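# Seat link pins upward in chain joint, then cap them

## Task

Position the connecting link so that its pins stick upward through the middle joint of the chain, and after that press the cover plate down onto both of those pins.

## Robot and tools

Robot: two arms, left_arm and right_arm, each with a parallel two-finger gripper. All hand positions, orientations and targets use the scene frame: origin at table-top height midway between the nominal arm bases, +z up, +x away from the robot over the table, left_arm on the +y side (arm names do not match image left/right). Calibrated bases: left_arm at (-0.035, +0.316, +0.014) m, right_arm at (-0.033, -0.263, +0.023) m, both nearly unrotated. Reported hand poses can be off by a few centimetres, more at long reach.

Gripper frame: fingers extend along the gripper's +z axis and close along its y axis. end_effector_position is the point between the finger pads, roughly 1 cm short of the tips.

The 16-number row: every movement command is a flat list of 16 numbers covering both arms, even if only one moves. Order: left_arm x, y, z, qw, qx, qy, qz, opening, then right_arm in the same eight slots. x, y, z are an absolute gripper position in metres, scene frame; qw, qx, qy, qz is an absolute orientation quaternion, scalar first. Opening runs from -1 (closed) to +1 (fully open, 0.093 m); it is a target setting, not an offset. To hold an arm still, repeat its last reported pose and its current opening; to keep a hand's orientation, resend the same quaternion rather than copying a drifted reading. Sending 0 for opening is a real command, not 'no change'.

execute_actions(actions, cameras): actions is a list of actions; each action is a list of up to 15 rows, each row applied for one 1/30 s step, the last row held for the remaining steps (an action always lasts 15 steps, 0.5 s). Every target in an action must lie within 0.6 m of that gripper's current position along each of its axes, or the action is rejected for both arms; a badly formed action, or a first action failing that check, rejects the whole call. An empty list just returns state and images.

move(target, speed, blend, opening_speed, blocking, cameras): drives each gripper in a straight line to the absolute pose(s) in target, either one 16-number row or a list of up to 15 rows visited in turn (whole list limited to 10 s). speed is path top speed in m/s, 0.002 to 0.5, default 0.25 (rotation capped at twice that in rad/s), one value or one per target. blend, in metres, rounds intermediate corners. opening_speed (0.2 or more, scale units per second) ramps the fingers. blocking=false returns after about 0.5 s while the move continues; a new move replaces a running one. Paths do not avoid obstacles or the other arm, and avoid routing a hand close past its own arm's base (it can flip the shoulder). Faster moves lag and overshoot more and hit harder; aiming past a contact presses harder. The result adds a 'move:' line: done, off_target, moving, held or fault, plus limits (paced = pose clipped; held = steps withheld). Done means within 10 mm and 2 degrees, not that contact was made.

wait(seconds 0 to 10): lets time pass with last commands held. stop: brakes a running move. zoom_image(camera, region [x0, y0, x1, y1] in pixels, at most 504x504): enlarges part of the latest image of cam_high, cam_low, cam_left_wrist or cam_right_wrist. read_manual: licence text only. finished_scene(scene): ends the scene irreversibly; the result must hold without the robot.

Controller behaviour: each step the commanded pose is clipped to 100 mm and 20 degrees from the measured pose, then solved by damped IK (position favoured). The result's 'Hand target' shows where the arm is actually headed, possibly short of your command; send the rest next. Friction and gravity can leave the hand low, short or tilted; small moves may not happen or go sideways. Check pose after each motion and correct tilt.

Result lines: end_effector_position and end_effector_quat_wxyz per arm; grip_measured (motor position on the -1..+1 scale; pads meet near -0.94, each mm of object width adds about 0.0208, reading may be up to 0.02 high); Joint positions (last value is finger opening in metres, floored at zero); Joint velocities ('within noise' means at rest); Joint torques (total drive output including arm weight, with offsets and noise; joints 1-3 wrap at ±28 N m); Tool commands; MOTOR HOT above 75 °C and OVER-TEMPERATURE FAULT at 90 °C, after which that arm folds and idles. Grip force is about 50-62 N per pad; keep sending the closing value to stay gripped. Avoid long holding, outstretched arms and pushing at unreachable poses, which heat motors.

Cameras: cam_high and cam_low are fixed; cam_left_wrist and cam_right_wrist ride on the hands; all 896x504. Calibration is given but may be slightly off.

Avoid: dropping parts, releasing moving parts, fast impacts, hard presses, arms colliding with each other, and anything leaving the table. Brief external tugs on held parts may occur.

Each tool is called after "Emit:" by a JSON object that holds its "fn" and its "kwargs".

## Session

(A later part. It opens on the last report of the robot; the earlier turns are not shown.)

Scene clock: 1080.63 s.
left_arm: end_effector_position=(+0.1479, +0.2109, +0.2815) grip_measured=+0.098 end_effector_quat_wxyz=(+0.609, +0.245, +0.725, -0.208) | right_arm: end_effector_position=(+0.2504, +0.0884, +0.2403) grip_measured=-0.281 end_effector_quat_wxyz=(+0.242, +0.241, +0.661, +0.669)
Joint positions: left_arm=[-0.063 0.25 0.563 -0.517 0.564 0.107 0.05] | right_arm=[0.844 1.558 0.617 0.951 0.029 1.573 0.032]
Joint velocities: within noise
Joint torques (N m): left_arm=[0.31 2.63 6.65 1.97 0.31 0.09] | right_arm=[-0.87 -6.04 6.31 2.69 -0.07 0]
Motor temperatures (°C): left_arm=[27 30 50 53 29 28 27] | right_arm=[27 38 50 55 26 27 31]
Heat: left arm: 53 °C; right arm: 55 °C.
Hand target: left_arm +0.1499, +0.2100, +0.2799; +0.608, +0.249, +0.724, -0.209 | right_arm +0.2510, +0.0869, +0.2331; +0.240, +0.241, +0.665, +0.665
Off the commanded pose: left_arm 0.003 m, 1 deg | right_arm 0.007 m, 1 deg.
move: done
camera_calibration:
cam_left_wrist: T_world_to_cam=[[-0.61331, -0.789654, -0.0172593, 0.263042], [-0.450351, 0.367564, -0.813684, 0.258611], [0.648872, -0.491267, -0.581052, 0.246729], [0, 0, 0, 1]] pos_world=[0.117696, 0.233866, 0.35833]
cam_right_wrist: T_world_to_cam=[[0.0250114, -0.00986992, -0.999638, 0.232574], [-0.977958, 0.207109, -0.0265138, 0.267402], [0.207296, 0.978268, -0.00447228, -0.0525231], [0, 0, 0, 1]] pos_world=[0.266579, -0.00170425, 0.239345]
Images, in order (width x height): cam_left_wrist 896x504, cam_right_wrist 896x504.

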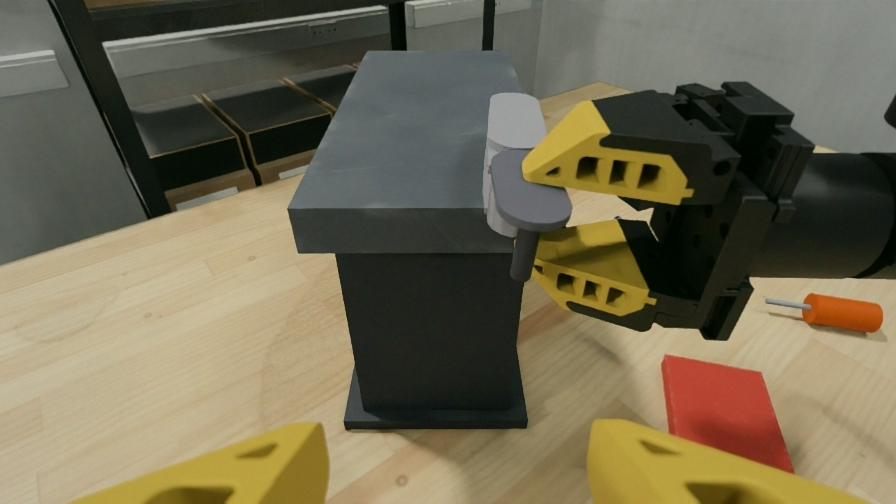

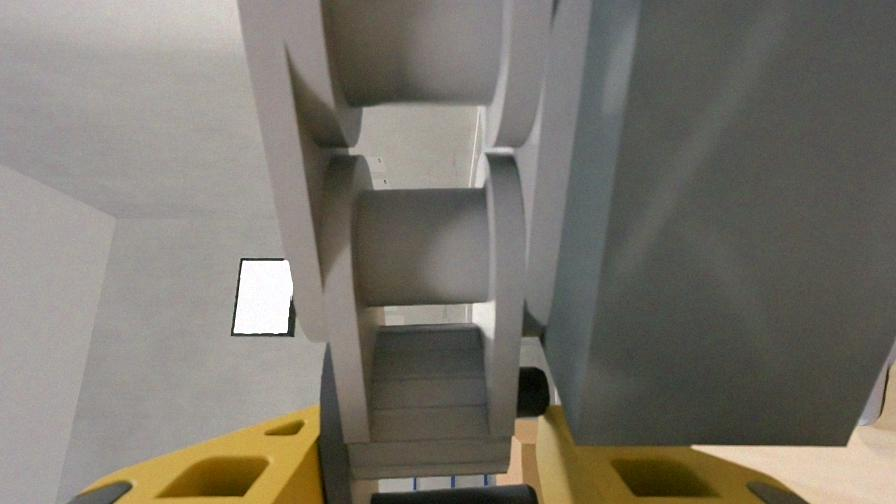

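Emit:
{"fn": "move", "kwargs": {"target": [[0.15,0.21,0.28,0.608,0.249,0.724,-0.209,0.1,0.2510,0.0870,0.233,0.24,0.24,0.664,0.664,0.3],[0.12,0.23,0.30,0.608,0.249,0.724,-0.209,0.1,0.190,0.015,0.245,0.24,0.24,0.664,0.664,0.3],[0.12,0.23,0.30,0.608,0.249,0.724,-0.209,0.1,0.180,0.005,0.245,0.640,-0.3,0.640,0.3,0.3],[0.12,0.23,0.30,0.608,0.249,0.724,-0.209,0.1,0.180,0.005,0.245,0.665,-0.665,0.24,-0.24,0.3]], "speed": 0.2, "opening_speed": 0.8}}

Scene clock: 1111.47 s.
left_arm: end_effector_position=(+0.1209, +0.2309, +0.2928) grip_measured=+0.098 end_effector_quat_wxyz=(+0.605, +0.244, +0.729, -0.210) | right_arm: end_effector_position=(+0.1825, +0.0068, +0.2508) grip_measured=+0.299 end_effector_quat_wxyz=(+0.671, -0.659, +0.240, -0.238)
Joint positions: left_arm=[0.593 0.288 0.718 -0.935 1.188 0.462 0.05] | right_arm=[0.853 0.997 0.302 0.71 0.031 -1.563 0.06]
Joint velocities: within noise
Joint torques (N m): left_arm=[0.31 3.4 8.47 1.4 0.53 0.09] | right_arm=[0.47 -3.89 6.98 2.37 0.22 0.08]
Motor temperatures (°C): left_arm=[27 30 51 50 29 28 27] | right_arm=[27 36 49 52 26 27 31]
Heat: left arm: 51 °C; right arm: 52 °C.
Hand target: left_arm +0.1200, +0.2299, +0.2999; +0.608, +0.249, +0.724, -0.209 | right_arm +0.1801, +0.0051, +0.2449; +0.665, -0.665, +0.240, -0.240
Off the commanded pose: left_arm 0.007 m, 1 deg | right_arm 0.007 m, 1 deg.
move: done
camera_calibration:
cam_left_wrist: T_world_to_cam=[[-0.614053, -0.789206, -0.00961838, 0.260253], [-0.460144, 0.36787, -0.808046, 0.247785], [0.641253, -0.491758, -0.58904, 0.284061], [0, 0, 0, 1]] pos_world=[0.0916712, 0.253929, 0.370048]
cam_right_wrist: T_world_to_cam=[[-0.0263216, -0.000661029, 0.999653, -0.248118], [0.382272, -0.924001, 0.0094545, -0.0314528], [0.923675, 0.382389, 0.0245739, -0.0925336], [0, 0, 0, 1]] pos_world=[0.0909636, 0.00615734, 0.250604]

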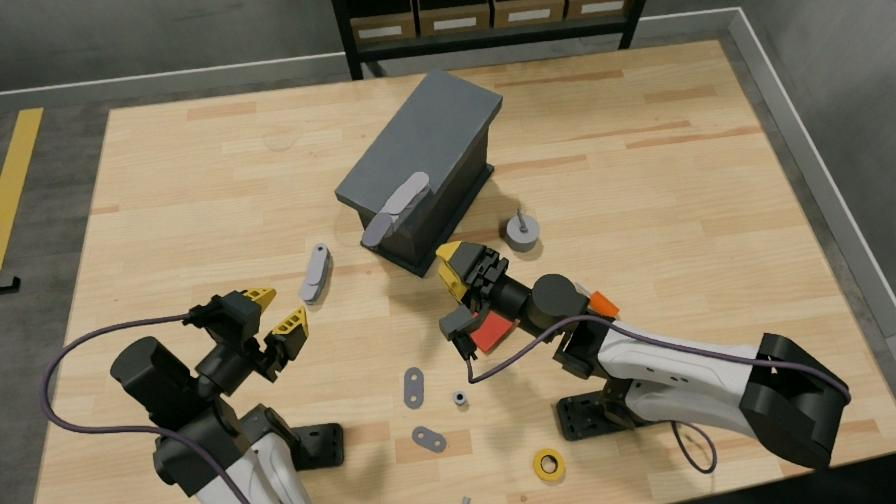

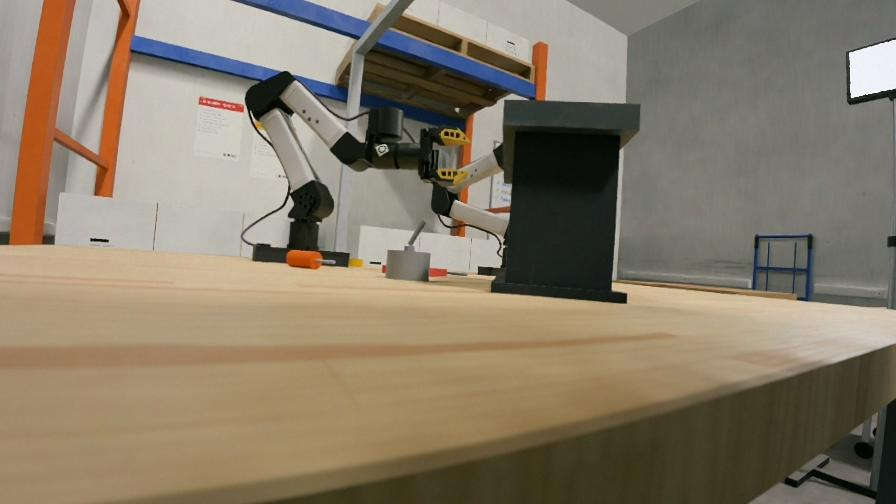

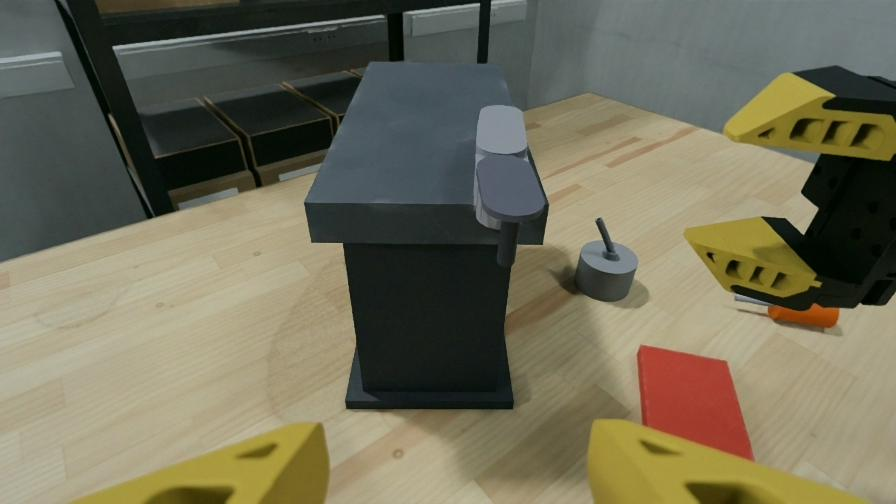

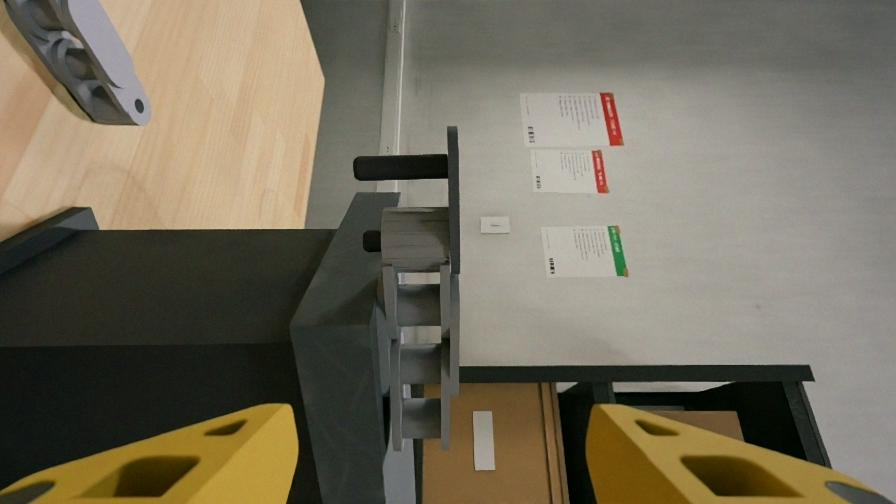

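Emit:
{"fn": "move", "kwargs": {"target": [0.23,0.30,0.27,0.4653,0.4217,0.7304,-0.2687,0.1,0.2275,0.0695,0.250,0.665,-0.665,0.24,-0.24,0.4], "speed": 0.12}}

Scene clock: 1182.30 s.
left_arm: end_effector_position=(+0.2286, +0.2996, +0.2674) grip_measured=+0.098 end_effector_quat_wxyz=(+0.469, +0.412, +0.732, -0.274) | right_arm: end_effector_position=(+0.2258, +0.0639, +0.2423) grip_measured=+0.398 end_effector_quat_wxyz=(+0.660, -0.670, +0.244, -0.235)
Joint positions: left_arm=[0.576 1.393 1.244 -1.489 1.148 1.627 0.05] | right_arm=[0.857 1.387 0.513 0.856 0.036 -1.563 0.064]
Joint velocities: within noise
Joint torques (N m): left_arm=[-0.99 -3.49 8.5 0.11 0.56 0.13] | right_arm=[0.72 -4.62 10.3 2.61 0.21 0.09]
Motor temperatures (°C): left_arm=[27 30 53 44 30 28 27] | right_arm=[27 33 47 52 26 27 30]
Heat: left arm: 53 °C; right arm: 52 °C.
Hand target: left_arm +0.2300, +0.2999, +0.2699; +0.465, +0.421, +0.731, -0.268 | right_arm +0.2272, +0.0693, +0.2501; +0.665, -0.665, +0.240, -0.240
Off the commanded pose: left_arm 0.003 m, 1 deg | right_arm 0.010 m, 1 deg.
move: done
camera_calibration:
cam_left_wrist: T_world_to_cam=[[-0.865877, -0.500248, -0.00307708, 0.349633], [-0.38072, 0.662952, -0.644629, 0.101296], [0.324514, -0.556998, -0.764489, 0.372726], [0, 0, 0, 1]] pos_world=[0.220349, 0.315356, 0.351319]
cam_right_wrist: T_world_to_cam=[[-0.00709363, 0.0255202, 0.999649, -0.244442], [0.381206, -0.924116, 0.026297, 0.000996988], [0.924463, 0.381259, -0.00317311, -0.14761], [0, 0, 0, 1]] pos_world=[0.134345, 0.063437, 0.243862]

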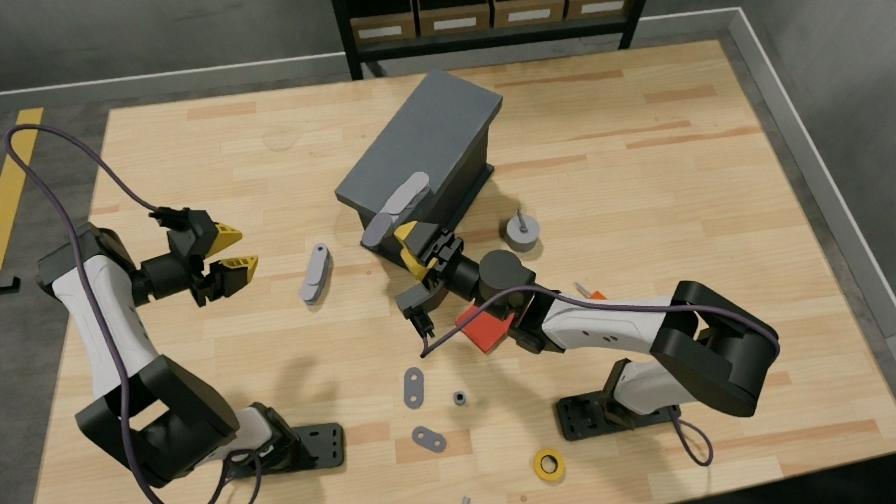

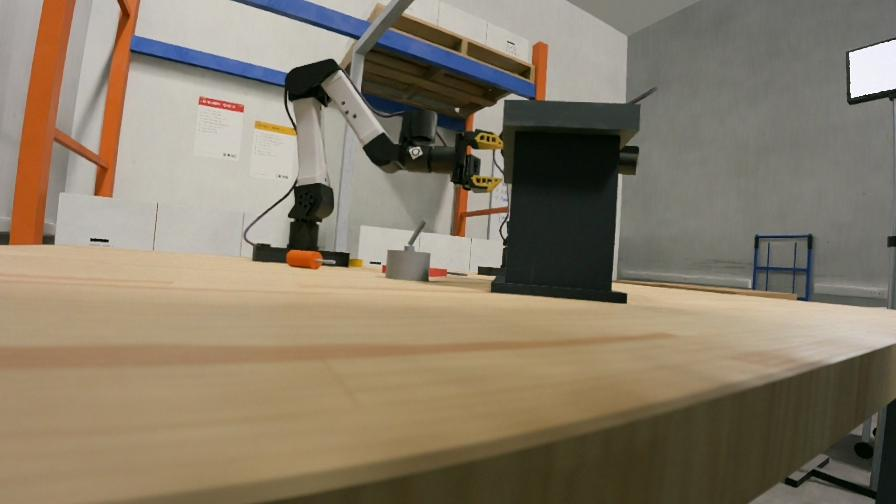

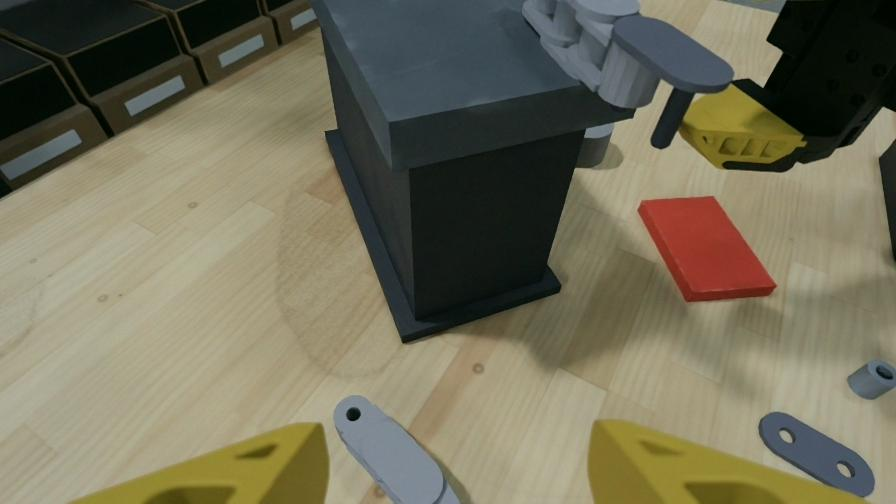

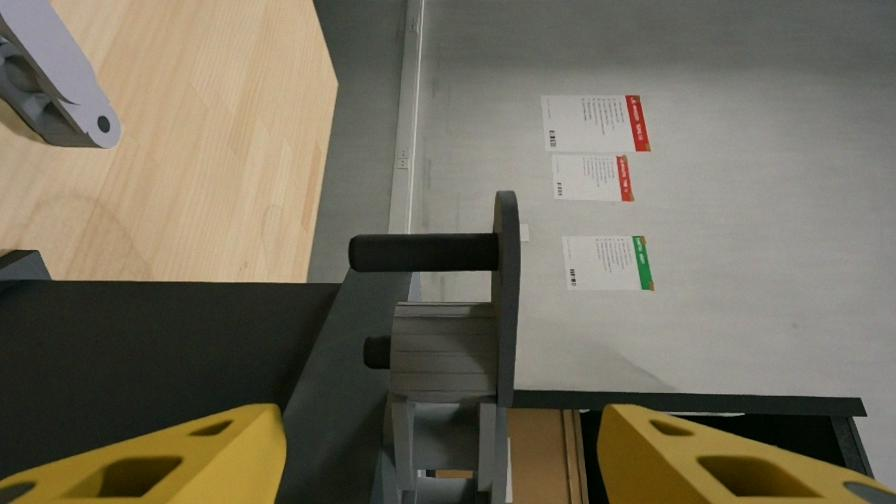

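Emit:
{"fn": "move", "kwargs": {"target": [0.23,0.30,0.27,0.4653,0.4217,0.7304,-0.2687,0.1,0.2475,0.0975,0.2525,0.665,-0.665,0.24,-0.24,0.4], "speed": 0.05, "cameras": ["cam_left_wrist","cam_right_wrist"]}}

Emit:
{"fn": "zoom_image", "kwargs": {"camera": "cam_left_wrist", "region": [550, 0, 850, 200]}}

Scene clock: 1200.23 s.
left_arm: end_effector_position=(+0.2284, +0.2996, +0.2675) grip_measured=+0.098 end_effector_quat_wxyz=(+0.469, +0.412, +0.732, -0.274) | right_arm: end_effector_position=(+0.2455, +0.0920, +0.2457) grip_measured=+0.398 end_effector_quat_wxyz=(+0.661, -0.670, +0.243, -0.235)
Joint positions: left_arm=[0.576 1.393 1.244 -1.49 1.147 1.628 0.05] | right_arm=[0.862 1.521 0.642 0.863 0.039 -1.563 0.064]
Joint velocities: within noise
Joint torques (N m): left_arm=[-0.99 -3.49 8.53 0.12 0.54 0.1] | right_arm=[0.49 -5.86 10.33 2.6 0.21 0.13]
Motor temperatures (°C): left_arm=[27 30 54 40 30 28 27] | right_arm=[27 34 48 52 26 27 30]
Heat: left arm: 54 °C; right arm: 52 °C.
Hand target: left_arm +0.2300, +0.2999, +0.2699; +0.465, +0.421, +0.730, -0.269 | right_arm +0.2473, +0.0972, +0.2524; +0.665, -0.665, +0.240, -0.240
Off the commanded pose: left_arm 0.003 m, 1 deg | right_arm 0.009 m, 1 deg.
move: done
camera_calibration:
cam_left_wrist: T_world_to_cam=[[-0.866125, -0.499819, -0.00296389, 0.349353], [-0.380567, 0.663297, -0.644365, 0.101103], [0.324032, -0.556973, -0.764712, 0.372939], [0, 0, 0, 1]] pos_world=[0.220216, 0.315269, 0.351374]
cam_right_wrist: T_world_to_cam=[[-0.00809881, 0.0243279, 0.999671, -0.248144], [0.382591, -0.923564, 0.0255753, 0.0191769], [0.923882, 0.382672, -0.00182787, -0.176787], [0, 0, 0, 1]] pos_world=[0.153984, 0.0913993, 0.247249]
Images, in order (width x height): cam_left_wrist 896x504, cam_right_wrist 896x504.

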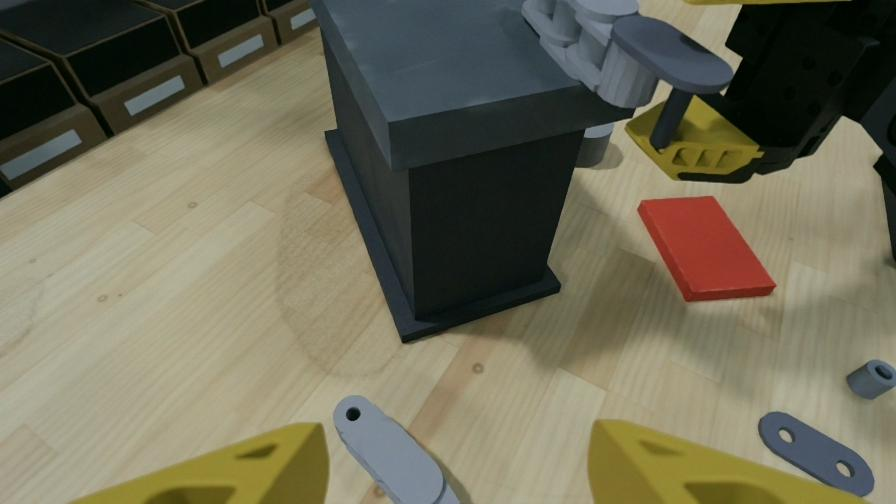

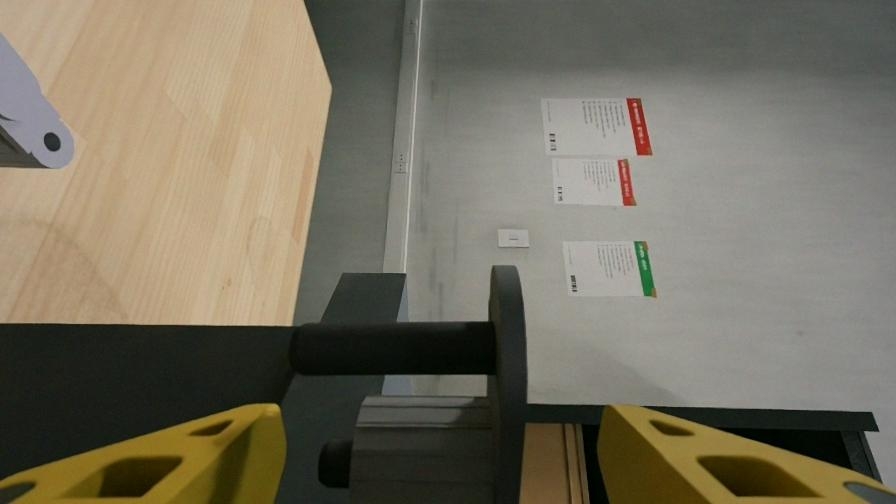

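Scaled by 1.680 from the camera's 896x504 image, which has a finer 1280x720 frame.

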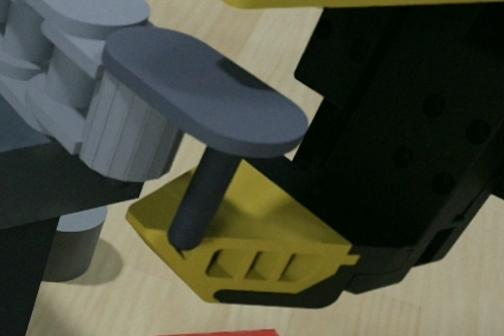

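Emit:
{"fn": "move", "kwargs": {"target": [[0.23,0.30,0.27,0.4653,0.4217,0.7304,-0.2687,0.1,0.2493,0.0965,0.2525,0.665,-0.665,0.24,-0.24,0.4],[0.23,0.30,0.27,0.4653,0.4217,0.7304,-0.2687,0.1,0.2493,0.0965,0.2525,0.665,-0.665,0.24,-0.24,-0.6]], "speed": 0.05, "opening_speed": 0.5, "cameras": ["cam_high","cam_left_wrist","cam_right_wrist"]}}

Emit:
{"fn": "zoom_image", "kwargs": {"camera": "cam_left_wrist", "region": [550, 0, 850, 200]}}

Scene clock: 1219.60 s.
left_arm: end_effector_position=(+0.2284, +0.2995, +0.2675) grip_measured=+0.098 end_effector_quat_wxyz=(+0.469, +0.412, +0.732, -0.275) | right_arm: end_effector_position=(+0.2457, +0.0922, +0.2442) grip_measured=-0.453 end_effector_quat_wxyz=(+0.660, -0.671, +0.244, -0.235)
Joint positions: left_arm=[0.576 1.393 1.244 -1.49 1.147 1.628 0.05] | right_arm=[0.862 1.524 0.642 0.862 0.039 -1.564 0.023]
Joint velocities: within noise
Joint torques (N m): left_arm=[-1.02 -3.48 8.49 0.11 0.56 0.09] | right_arm=[0.17 -6.06 10.29 2.57 0.14 0.06]
Motor temperatures (°C): left_arm=[27 30 55 37 30 28 27] | right_arm=[27 34 49 51 26 27 30]
Heat: left arm: 55 °C; right arm: 51 °C.
Hand target: left_arm +0.2300, +0.2999, +0.2699; +0.465, +0.421, +0.730, -0.269 | right_arm +0.2491, +0.0962, +0.2524; +0.665, -0.665, +0.240, -0.240
Off the commanded pose: left_arm 0.003 m, 1 deg | right_arm 0.010 m, 1 deg.
move: done
camera_calibration:
cam_left_wrist: T_world_to_cam=[[-0.866203, -0.499683, -0.00293056, 0.349267], [-0.380478, 0.663339, -0.644374, 0.101076], [0.323927, -0.557044, -0.764705, 0.372984], [0, 0, 0, 1]] pos_world=[0.220174, 0.315244, 0.351377]
cam_right_wrist: T_world_to_cam=[[-0.00608324, 0.0276048, 0.9996, -0.247427], [0.382651, -0.923474, 0.0278312, 0.0188065], [0.923873, 0.382668, -0.00494529, -0.176309], [0, 0, 0, 1]] pos_world=[0.154186, 0.0916653, 0.245933]
Images, in order (width x height): cam_high 896x504, cam_left_wrist 896x504, cam_right_wrist 896x504.

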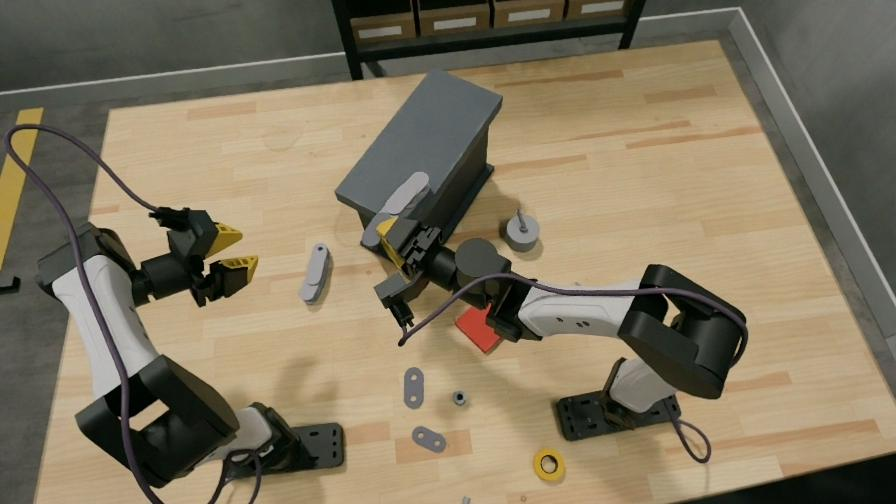

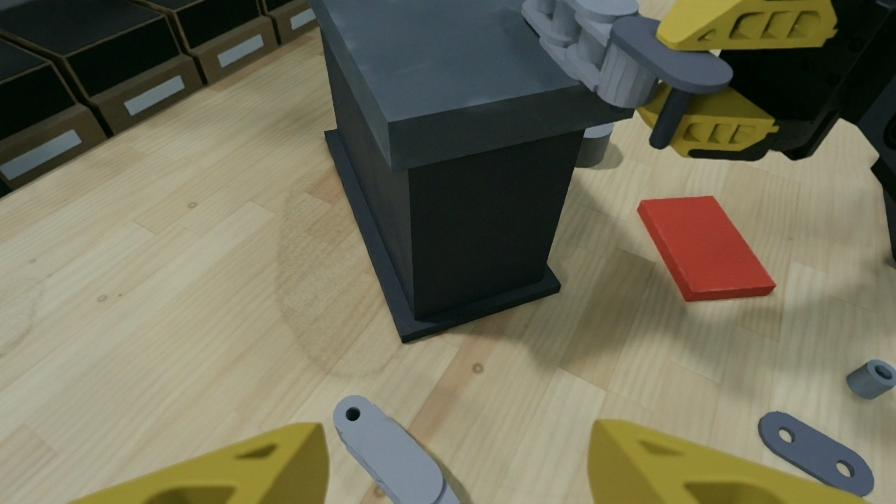

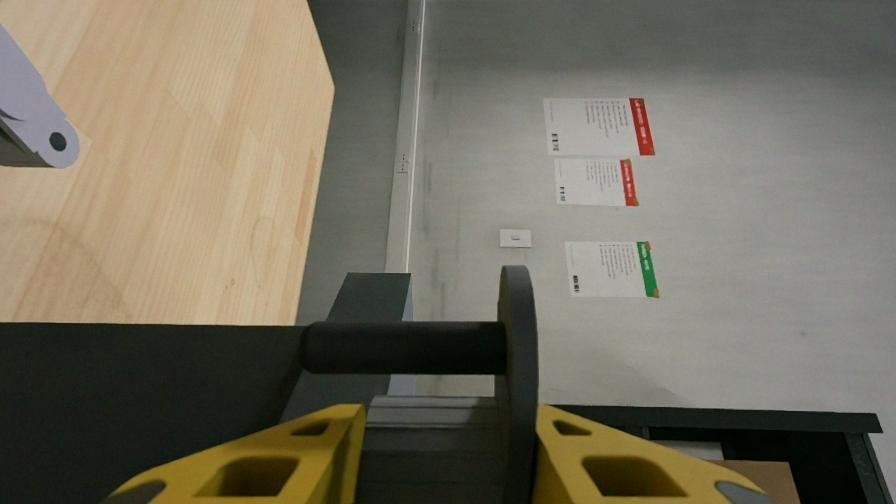

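Scaled by 1.680 from the camera's 896x504 image, which has a finer 1280x720 frame.

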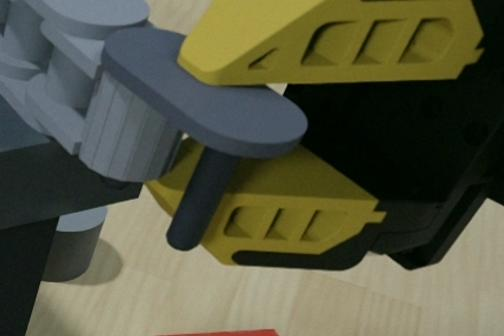

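Emit:
{"fn": "move", "kwargs": {"target": [0.23,0.30,0.27,0.4653,0.4217,0.7304,-0.2687,0.1,0.2480,0.0955,0.295,0.665,-0.665,0.24,-0.24,-0.6], "speed": 0.06, "cameras": ["cam_left_wrist","cam_right_wrist"]}}

Emit:
{"fn": "zoom_image", "kwargs": {"camera": "cam_left_wrist", "region": [500, 0, 850, 200]}}

Scene clock: 1229.40 s.
left_arm: end_effector_position=(+0.2284, +0.2995, +0.2675) grip_measured=+0.098 end_effector_quat_wxyz=(+0.469, +0.412, +0.732, -0.275) | right_arm: end_effector_position=(+0.2458, +0.0923, +0.2479) grip_measured=-0.453 end_effector_quat_wxyz=(-0.623, +0.705, -0.254, +0.224)
Joint positions: left_arm=[0.576 1.393 1.244 -1.49 1.147 1.628 0.05] | right_arm=[0.862 1.457 0.717 0.616 0.04 -1.564 0.023]
Joint velocities: within noise
Joint torques (N m): left_arm=[-0.95 -3.45 8.5 0.12 0.53 0.1] | right_arm=[0.03 -9.94 12.6 3.08 0.13 0.11]
Motor temperatures (°C): left_arm=[27 30 55 36 30 28 27] | right_arm=[27 35 49 52 26 27 30]
Heat: left arm: 55 °C; right arm: 52 °C.
Hand target: left_arm +0.2300, +0.3000, +0.2699; +0.465, +0.421, +0.730, -0.269 | right_arm +0.2464, +0.0933, +0.2944; -0.665, +0.665, -0.240, +0.240
Off the commanded pose: left_arm 0.003 m, 1 deg | right_arm 0.047 m, 7 deg.
move: off_target (right_arm)
camera_calibration:
cam_left_wrist: T_world_to_cam=[[-0.866203, -0.499683, -0.00293056, 0.349267], [-0.380478, 0.663339, -0.644374, 0.101076], [0.323927, -0.557044, -0.764705, 0.372984], [0, 0, 0, 1]] pos_world=[0.220174, 0.315244, 0.351377]
cam_right_wrist: T_world_to_cam=[[0.0565734, 0.109914, 0.99233, -0.272242], [0.385685, -0.919171, 0.0798222, 0.00465017], [0.920894, 0.378211, -0.0943927, -0.15306], [0, 0, 0, 1]] pos_world=[0.15456, 0.0920863, 0.255335]
Images, in order (width x height): cam_left_wrist 896x504, cam_right_wrist 896x504.

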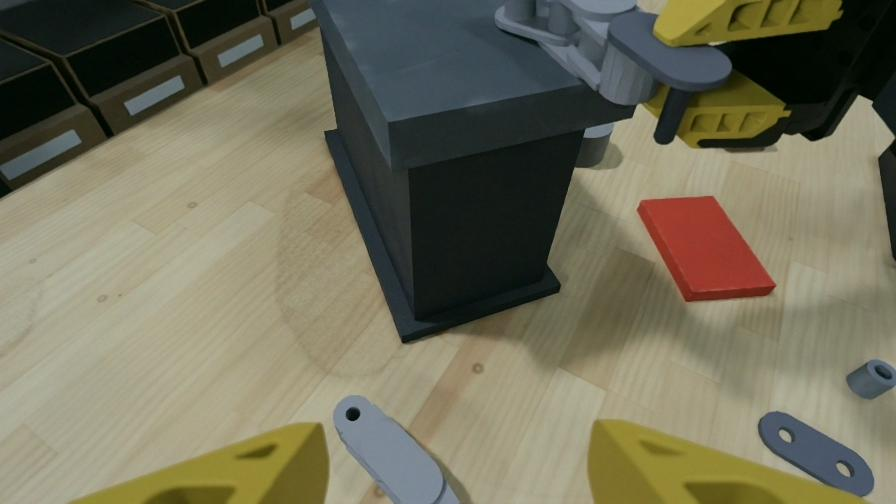

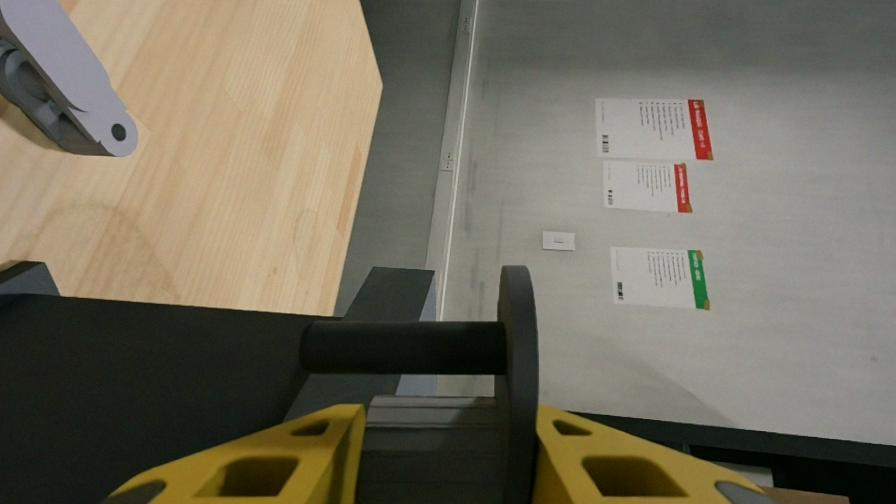

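Scaled by 1.440 from the camera's 896x504 image, which has a finer 1280x720 frame.

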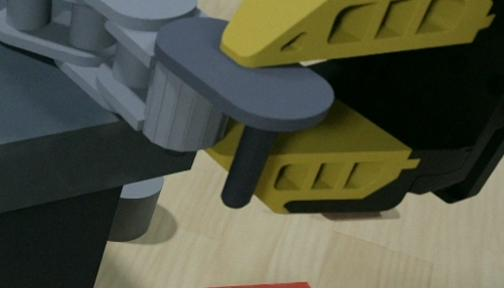

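Emit:
{"fn": "move", "kwargs": {"target": [0.23,0.30,0.27,0.4653,0.4217,0.7304,-0.2687,0.1,0.2440,0.0905,0.328,0.693,-0.635,0.229,-0.250,-0.6], "speed": 0.08, "cameras": ["cam_left_wrist","cam_right_wrist"]}}

Emit:
{"fn": "zoom_image", "kwargs": {"camera": "cam_left_wrist", "region": [500, 0, 850, 200]}}

Scene clock: 1243.80 s.
left_arm: end_effector_position=(+0.2284, +0.2995, +0.2675) grip_measured=+0.098 end_effector_quat_wxyz=(+0.469, +0.412, +0.732, -0.275) | right_arm: end_effector_position=(+0.2418, +0.0871, +0.2562) grip_measured=-0.453 end_effector_quat_wxyz=(-0.623, +0.705, -0.256, +0.222)
Joint positions: left_arm=[0.576 1.393 1.244 -1.49 1.147 1.628 0.05] | right_arm=[0.862 1.412 0.718 0.57 0.04 -1.56 0.023]
Joint velocities: within noise
Joint torques (N m): left_arm=[-0.99 -3.54 8.47 0.12 0.54 0.08] | right_arm=[0.23 -10.61 13.04 3.94 0.13 0.04]
Motor temperatures (°C): left_arm=[27 30 55 35 30 28 27] | right_arm=[27 36 53 53 26 27 31]
Heat: left arm: 55 °C; right arm: 53 °C.
Hand target: left_arm +0.2300, +0.3000, +0.2699; +0.465, +0.421, +0.731, -0.269 | right_arm +0.2402, +0.0854, +0.3262; -0.692, +0.636, -0.231, +0.250
Off the commanded pose: left_arm 0.003 m, 1 deg | right_arm 0.072 m, 12 deg.
move: off_target (right_arm)
camera_calibration:
cam_left_wrist: T_world_to_cam=[[-0.866203, -0.499683, -0.00293056, 0.349267], [-0.380478, 0.663339, -0.644374, 0.101076], [0.323927, -0.557044, -0.764705, 0.372984], [0, 0, 0, 1]] pos_world=[0.220174, 0.315244, 0.351377]
cam_right_wrist: T_world_to_cam=[[0.0602735, 0.107853, 0.992338, -0.280475], [0.385496, -0.919531, 0.0765256, 0.00164891], [0.920739, 0.37793, -0.0970003, -0.145924], [0, 0, 0, 1]] pos_world=[0.150628, 0.0869155, 0.264045]
Images, in order (width x height): cam_left_wrist 896x504, cam_right_wrist 896x504.

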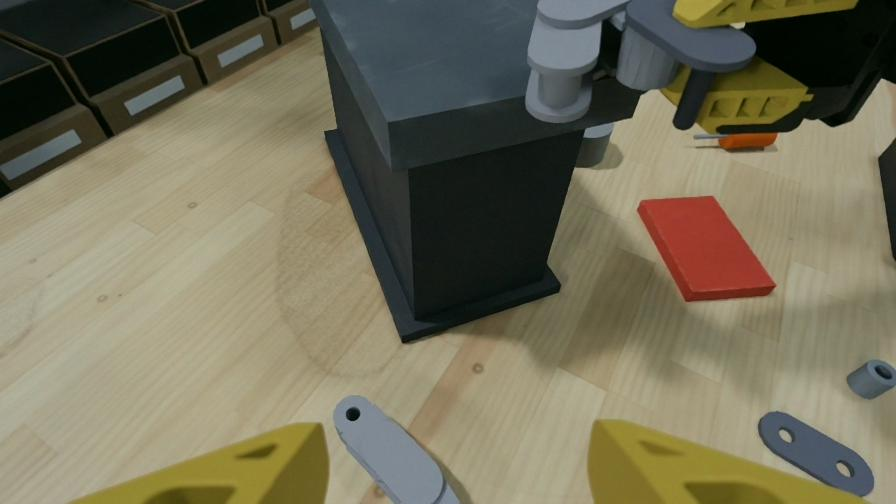

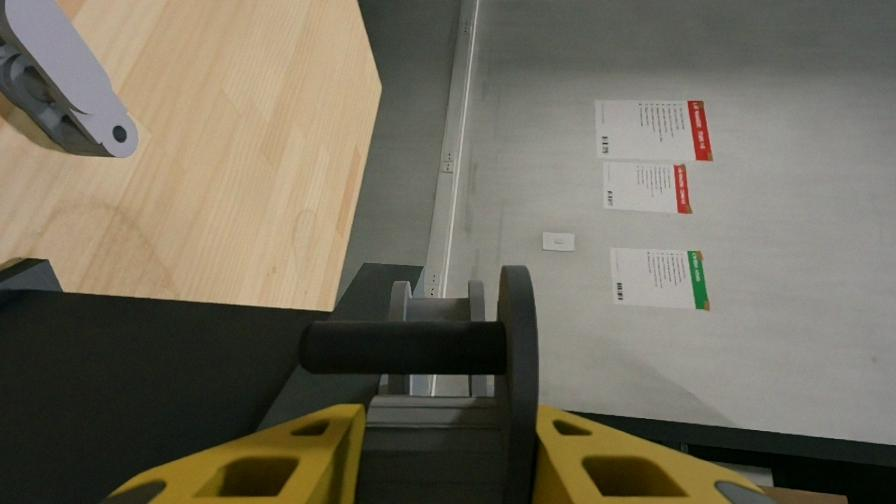

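Scaled by 1.440 from the camera's 896x504 image, which has a finer 1280x720 frame.

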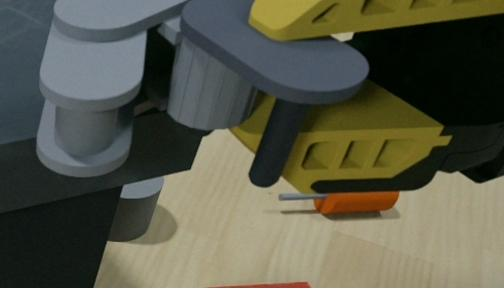

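Emit:
{"fn": "move", "kwargs": {"target": [0.23,0.30,0.27,0.4653,0.4217,0.7304,-0.2687,0.1,0.1900,0.0250,0.330,0.693,-0.635,0.229,-0.250,-0.6], "speed": 0.1, "cameras": ["cam_high","cam_left_wrist","cam_right_wrist"]}}

Scene clock: 1260.50 s.
left_arm: end_effector_position=(+0.2284, +0.2995, +0.2675) grip_measured=+0.098 end_effector_quat_wxyz=(+0.469, +0.412, +0.732, -0.274) | right_arm: end_effector_position=(+0.1929, +0.0275, +0.2845) grip_measured=-0.453 end_effector_quat_wxyz=(+0.640, -0.690, +0.250, -0.227)
Joint positions: left_arm=[0.576 1.393 1.244 -1.49 1.147 1.629 0.05] | right_arm=[0.874 1.017 0.547 0.393 0.05 -1.56 0.023]
Joint velocities: within noise
Joint torques (N m): left_arm=[-1.01 -3.45 8.53 0.12 0.55 0.1] | right_arm=[0.73 -6.8 9.66 3.94 0.18 0.01]
Motor temperatures (°C): left_arm=[27 30 55 34 30 28 27] | right_arm=[27 38 56 57 26 27 31]
Heat: left arm: 55 °C; right arm: 57 °C.
Hand target: left_arm +0.2300, +0.3000, +0.2699; +0.465, +0.422, +0.730, -0.269 | right_arm +0.1886, +0.0229, +0.3289; +0.692, -0.637, +0.231, -0.249
Off the commanded pose: left_arm 0.003 m, 1 deg | right_arm 0.046 m, 9 deg.
move: off_target (right_arm)
camera_calibration:
cam_left_wrist: T_world_to_cam=[[-0.86628, -0.499547, -0.00327848, 0.349337], [-0.38018, 0.663511, -0.644372, 0.100956], [0.32407, -0.556961, -0.764705, 0.372926], [0, 0, 0, 1]] pos_world=[0.220152, 0.31523, 0.351378]
cam_right_wrist: T_world_to_cam=[[0.0312038, 0.0712666, 0.996969, -0.293905], [0.385406, -0.921178, 0.0537862, -0.0298897], [0.922219, 0.382559, -0.0562108, -0.0876698], [0, 0, 0, 1]] pos_world=[0.101541, 0.0269508, 0.289694]
Images, in order (width x height): cam_high 896x504, cam_left_wrist 896x504, cam_right_wrist 896x504.

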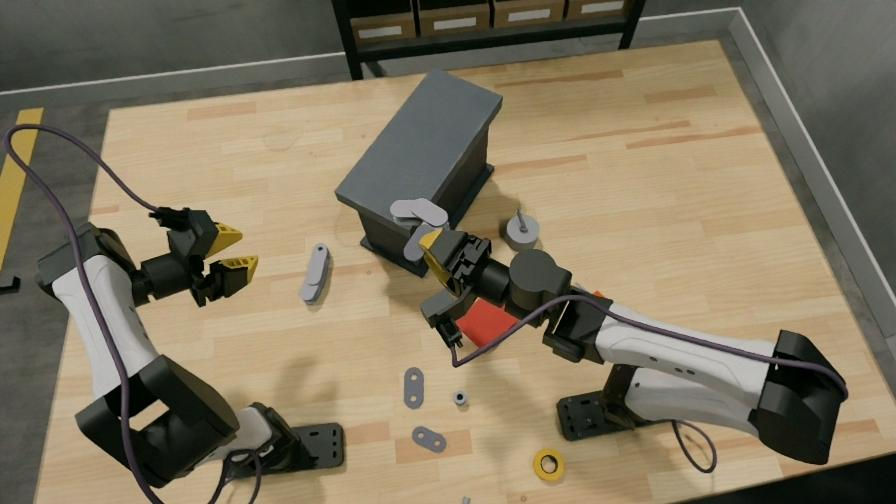

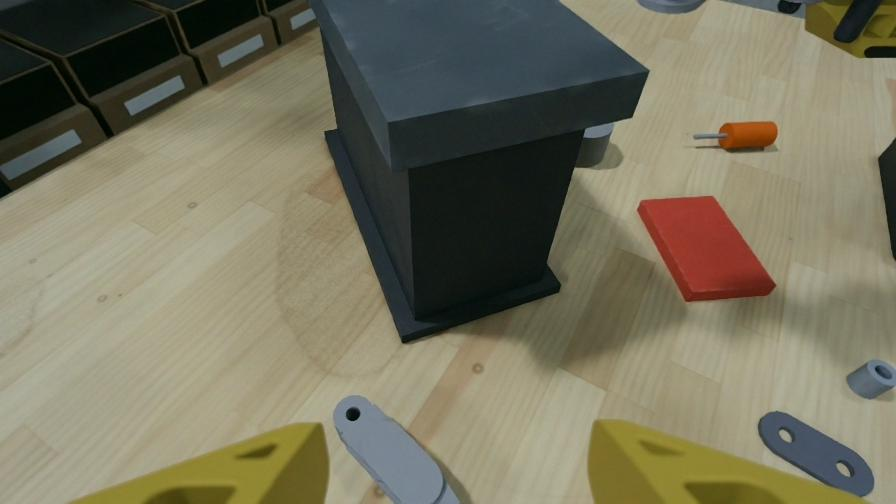

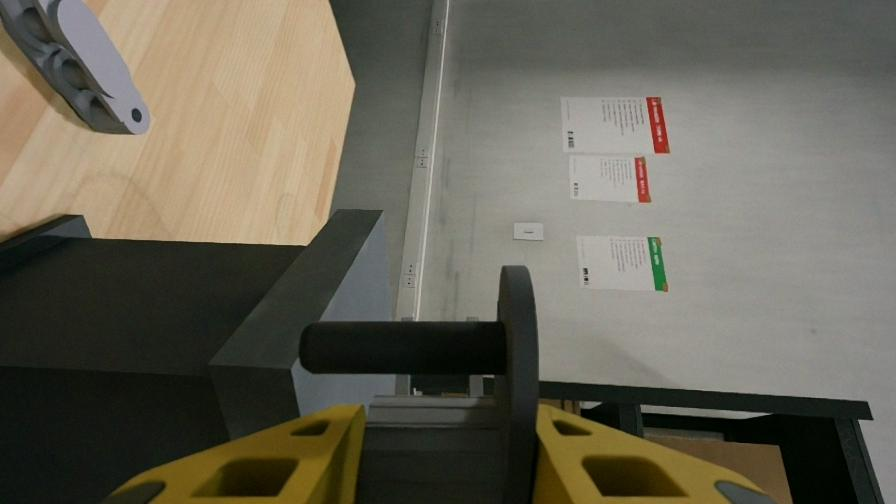

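Emit:
{"fn": "move", "kwargs": {"target": [0.23,0.30,0.27,0.4653,0.4217,0.7304,-0.2687,0.1,0.1480,-0.0280,0.310,0.693,-0.635,0.229,-0.250,-0.6], "speed": 0.12, "cameras": ["cam_high","cam_low","cam_right_wrist"]}}

Scene clock: 1271.70 s.
left_arm: end_effector_position=(+0.2284, +0.2995, +0.2675) grip_measured=+0.098 end_effector_quat_wxyz=(+0.469, +0.412, +0.732, -0.274) | right_arm: end_effector_position=(+0.1490, -0.0272, +0.2704) grip_measured=-0.453 end_effector_quat_wxyz=(+0.645, -0.686, +0.248, -0.229)
Joint positions: left_arm=[0.576 1.393 1.244 -1.49 1.147 1.629 0.05] | right_arm=[0.895 0.615 0.365 0.185 0.071 -1.56 0.023]
Joint velocities: within noise
Joint torques (N m): left_arm=[-0.98 -3.49 8.5 0.11 0.56 0.08] | right_arm=[0.7 -2.91 9.68 3.97 0.2 -0.02]
Motor temperatures (°C): left_arm=[27 30 55 34 30 28 27] | right_arm=[27 38 54 59 26 27 32]
Heat: left arm: 55 °C; right arm: 59 °C.
Hand target: left_arm +0.2300, +0.3000, +0.2699; +0.465, +0.422, +0.730, -0.269 | right_arm +0.1463, -0.0305, +0.3091; +0.692, -0.637, +0.231, -0.249
Off the commanded pose: left_arm 0.003 m, 1 deg | right_arm 0.040 m, 9 deg.
move: off_target (right_arm)
camera_calibration:
cam_right_wrist: T_world_to_cam=[[0.0226457, 0.061963, 0.997822, -0.273755], [0.385015, -0.921636, 0.048494, -0.0610971], [0.922633, 0.383078, -0.0447277, -0.0302492], [0, 0, 0, 1]] pos_world=[0.0576316, -0.0277588, 0.274769]
Images, in order (width x height): cam_high 896x504, cam_low 896x504, cam_right_wrist 896x504.

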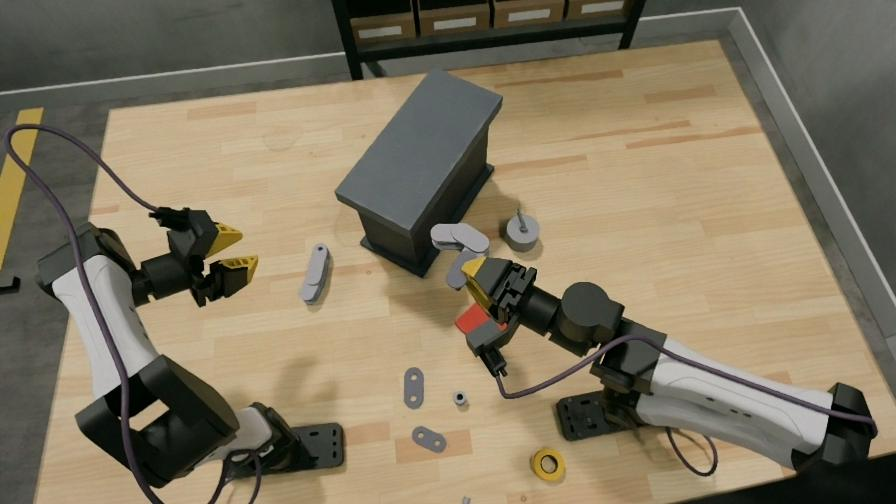

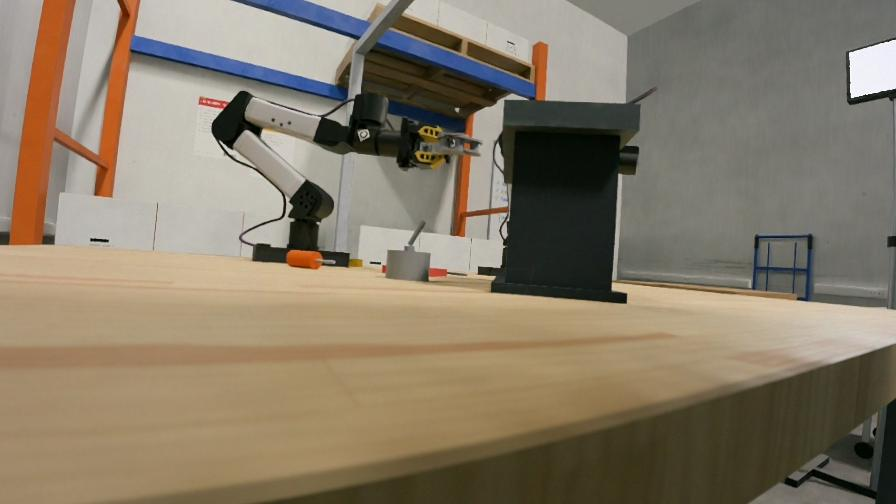

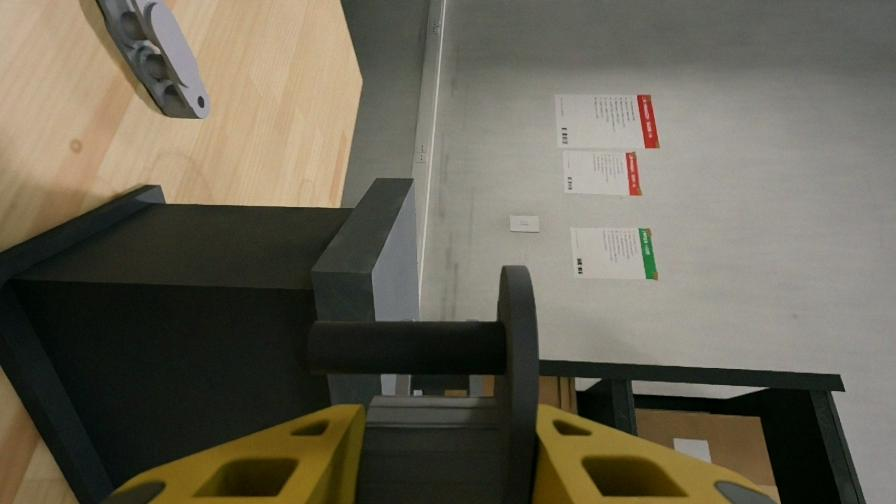

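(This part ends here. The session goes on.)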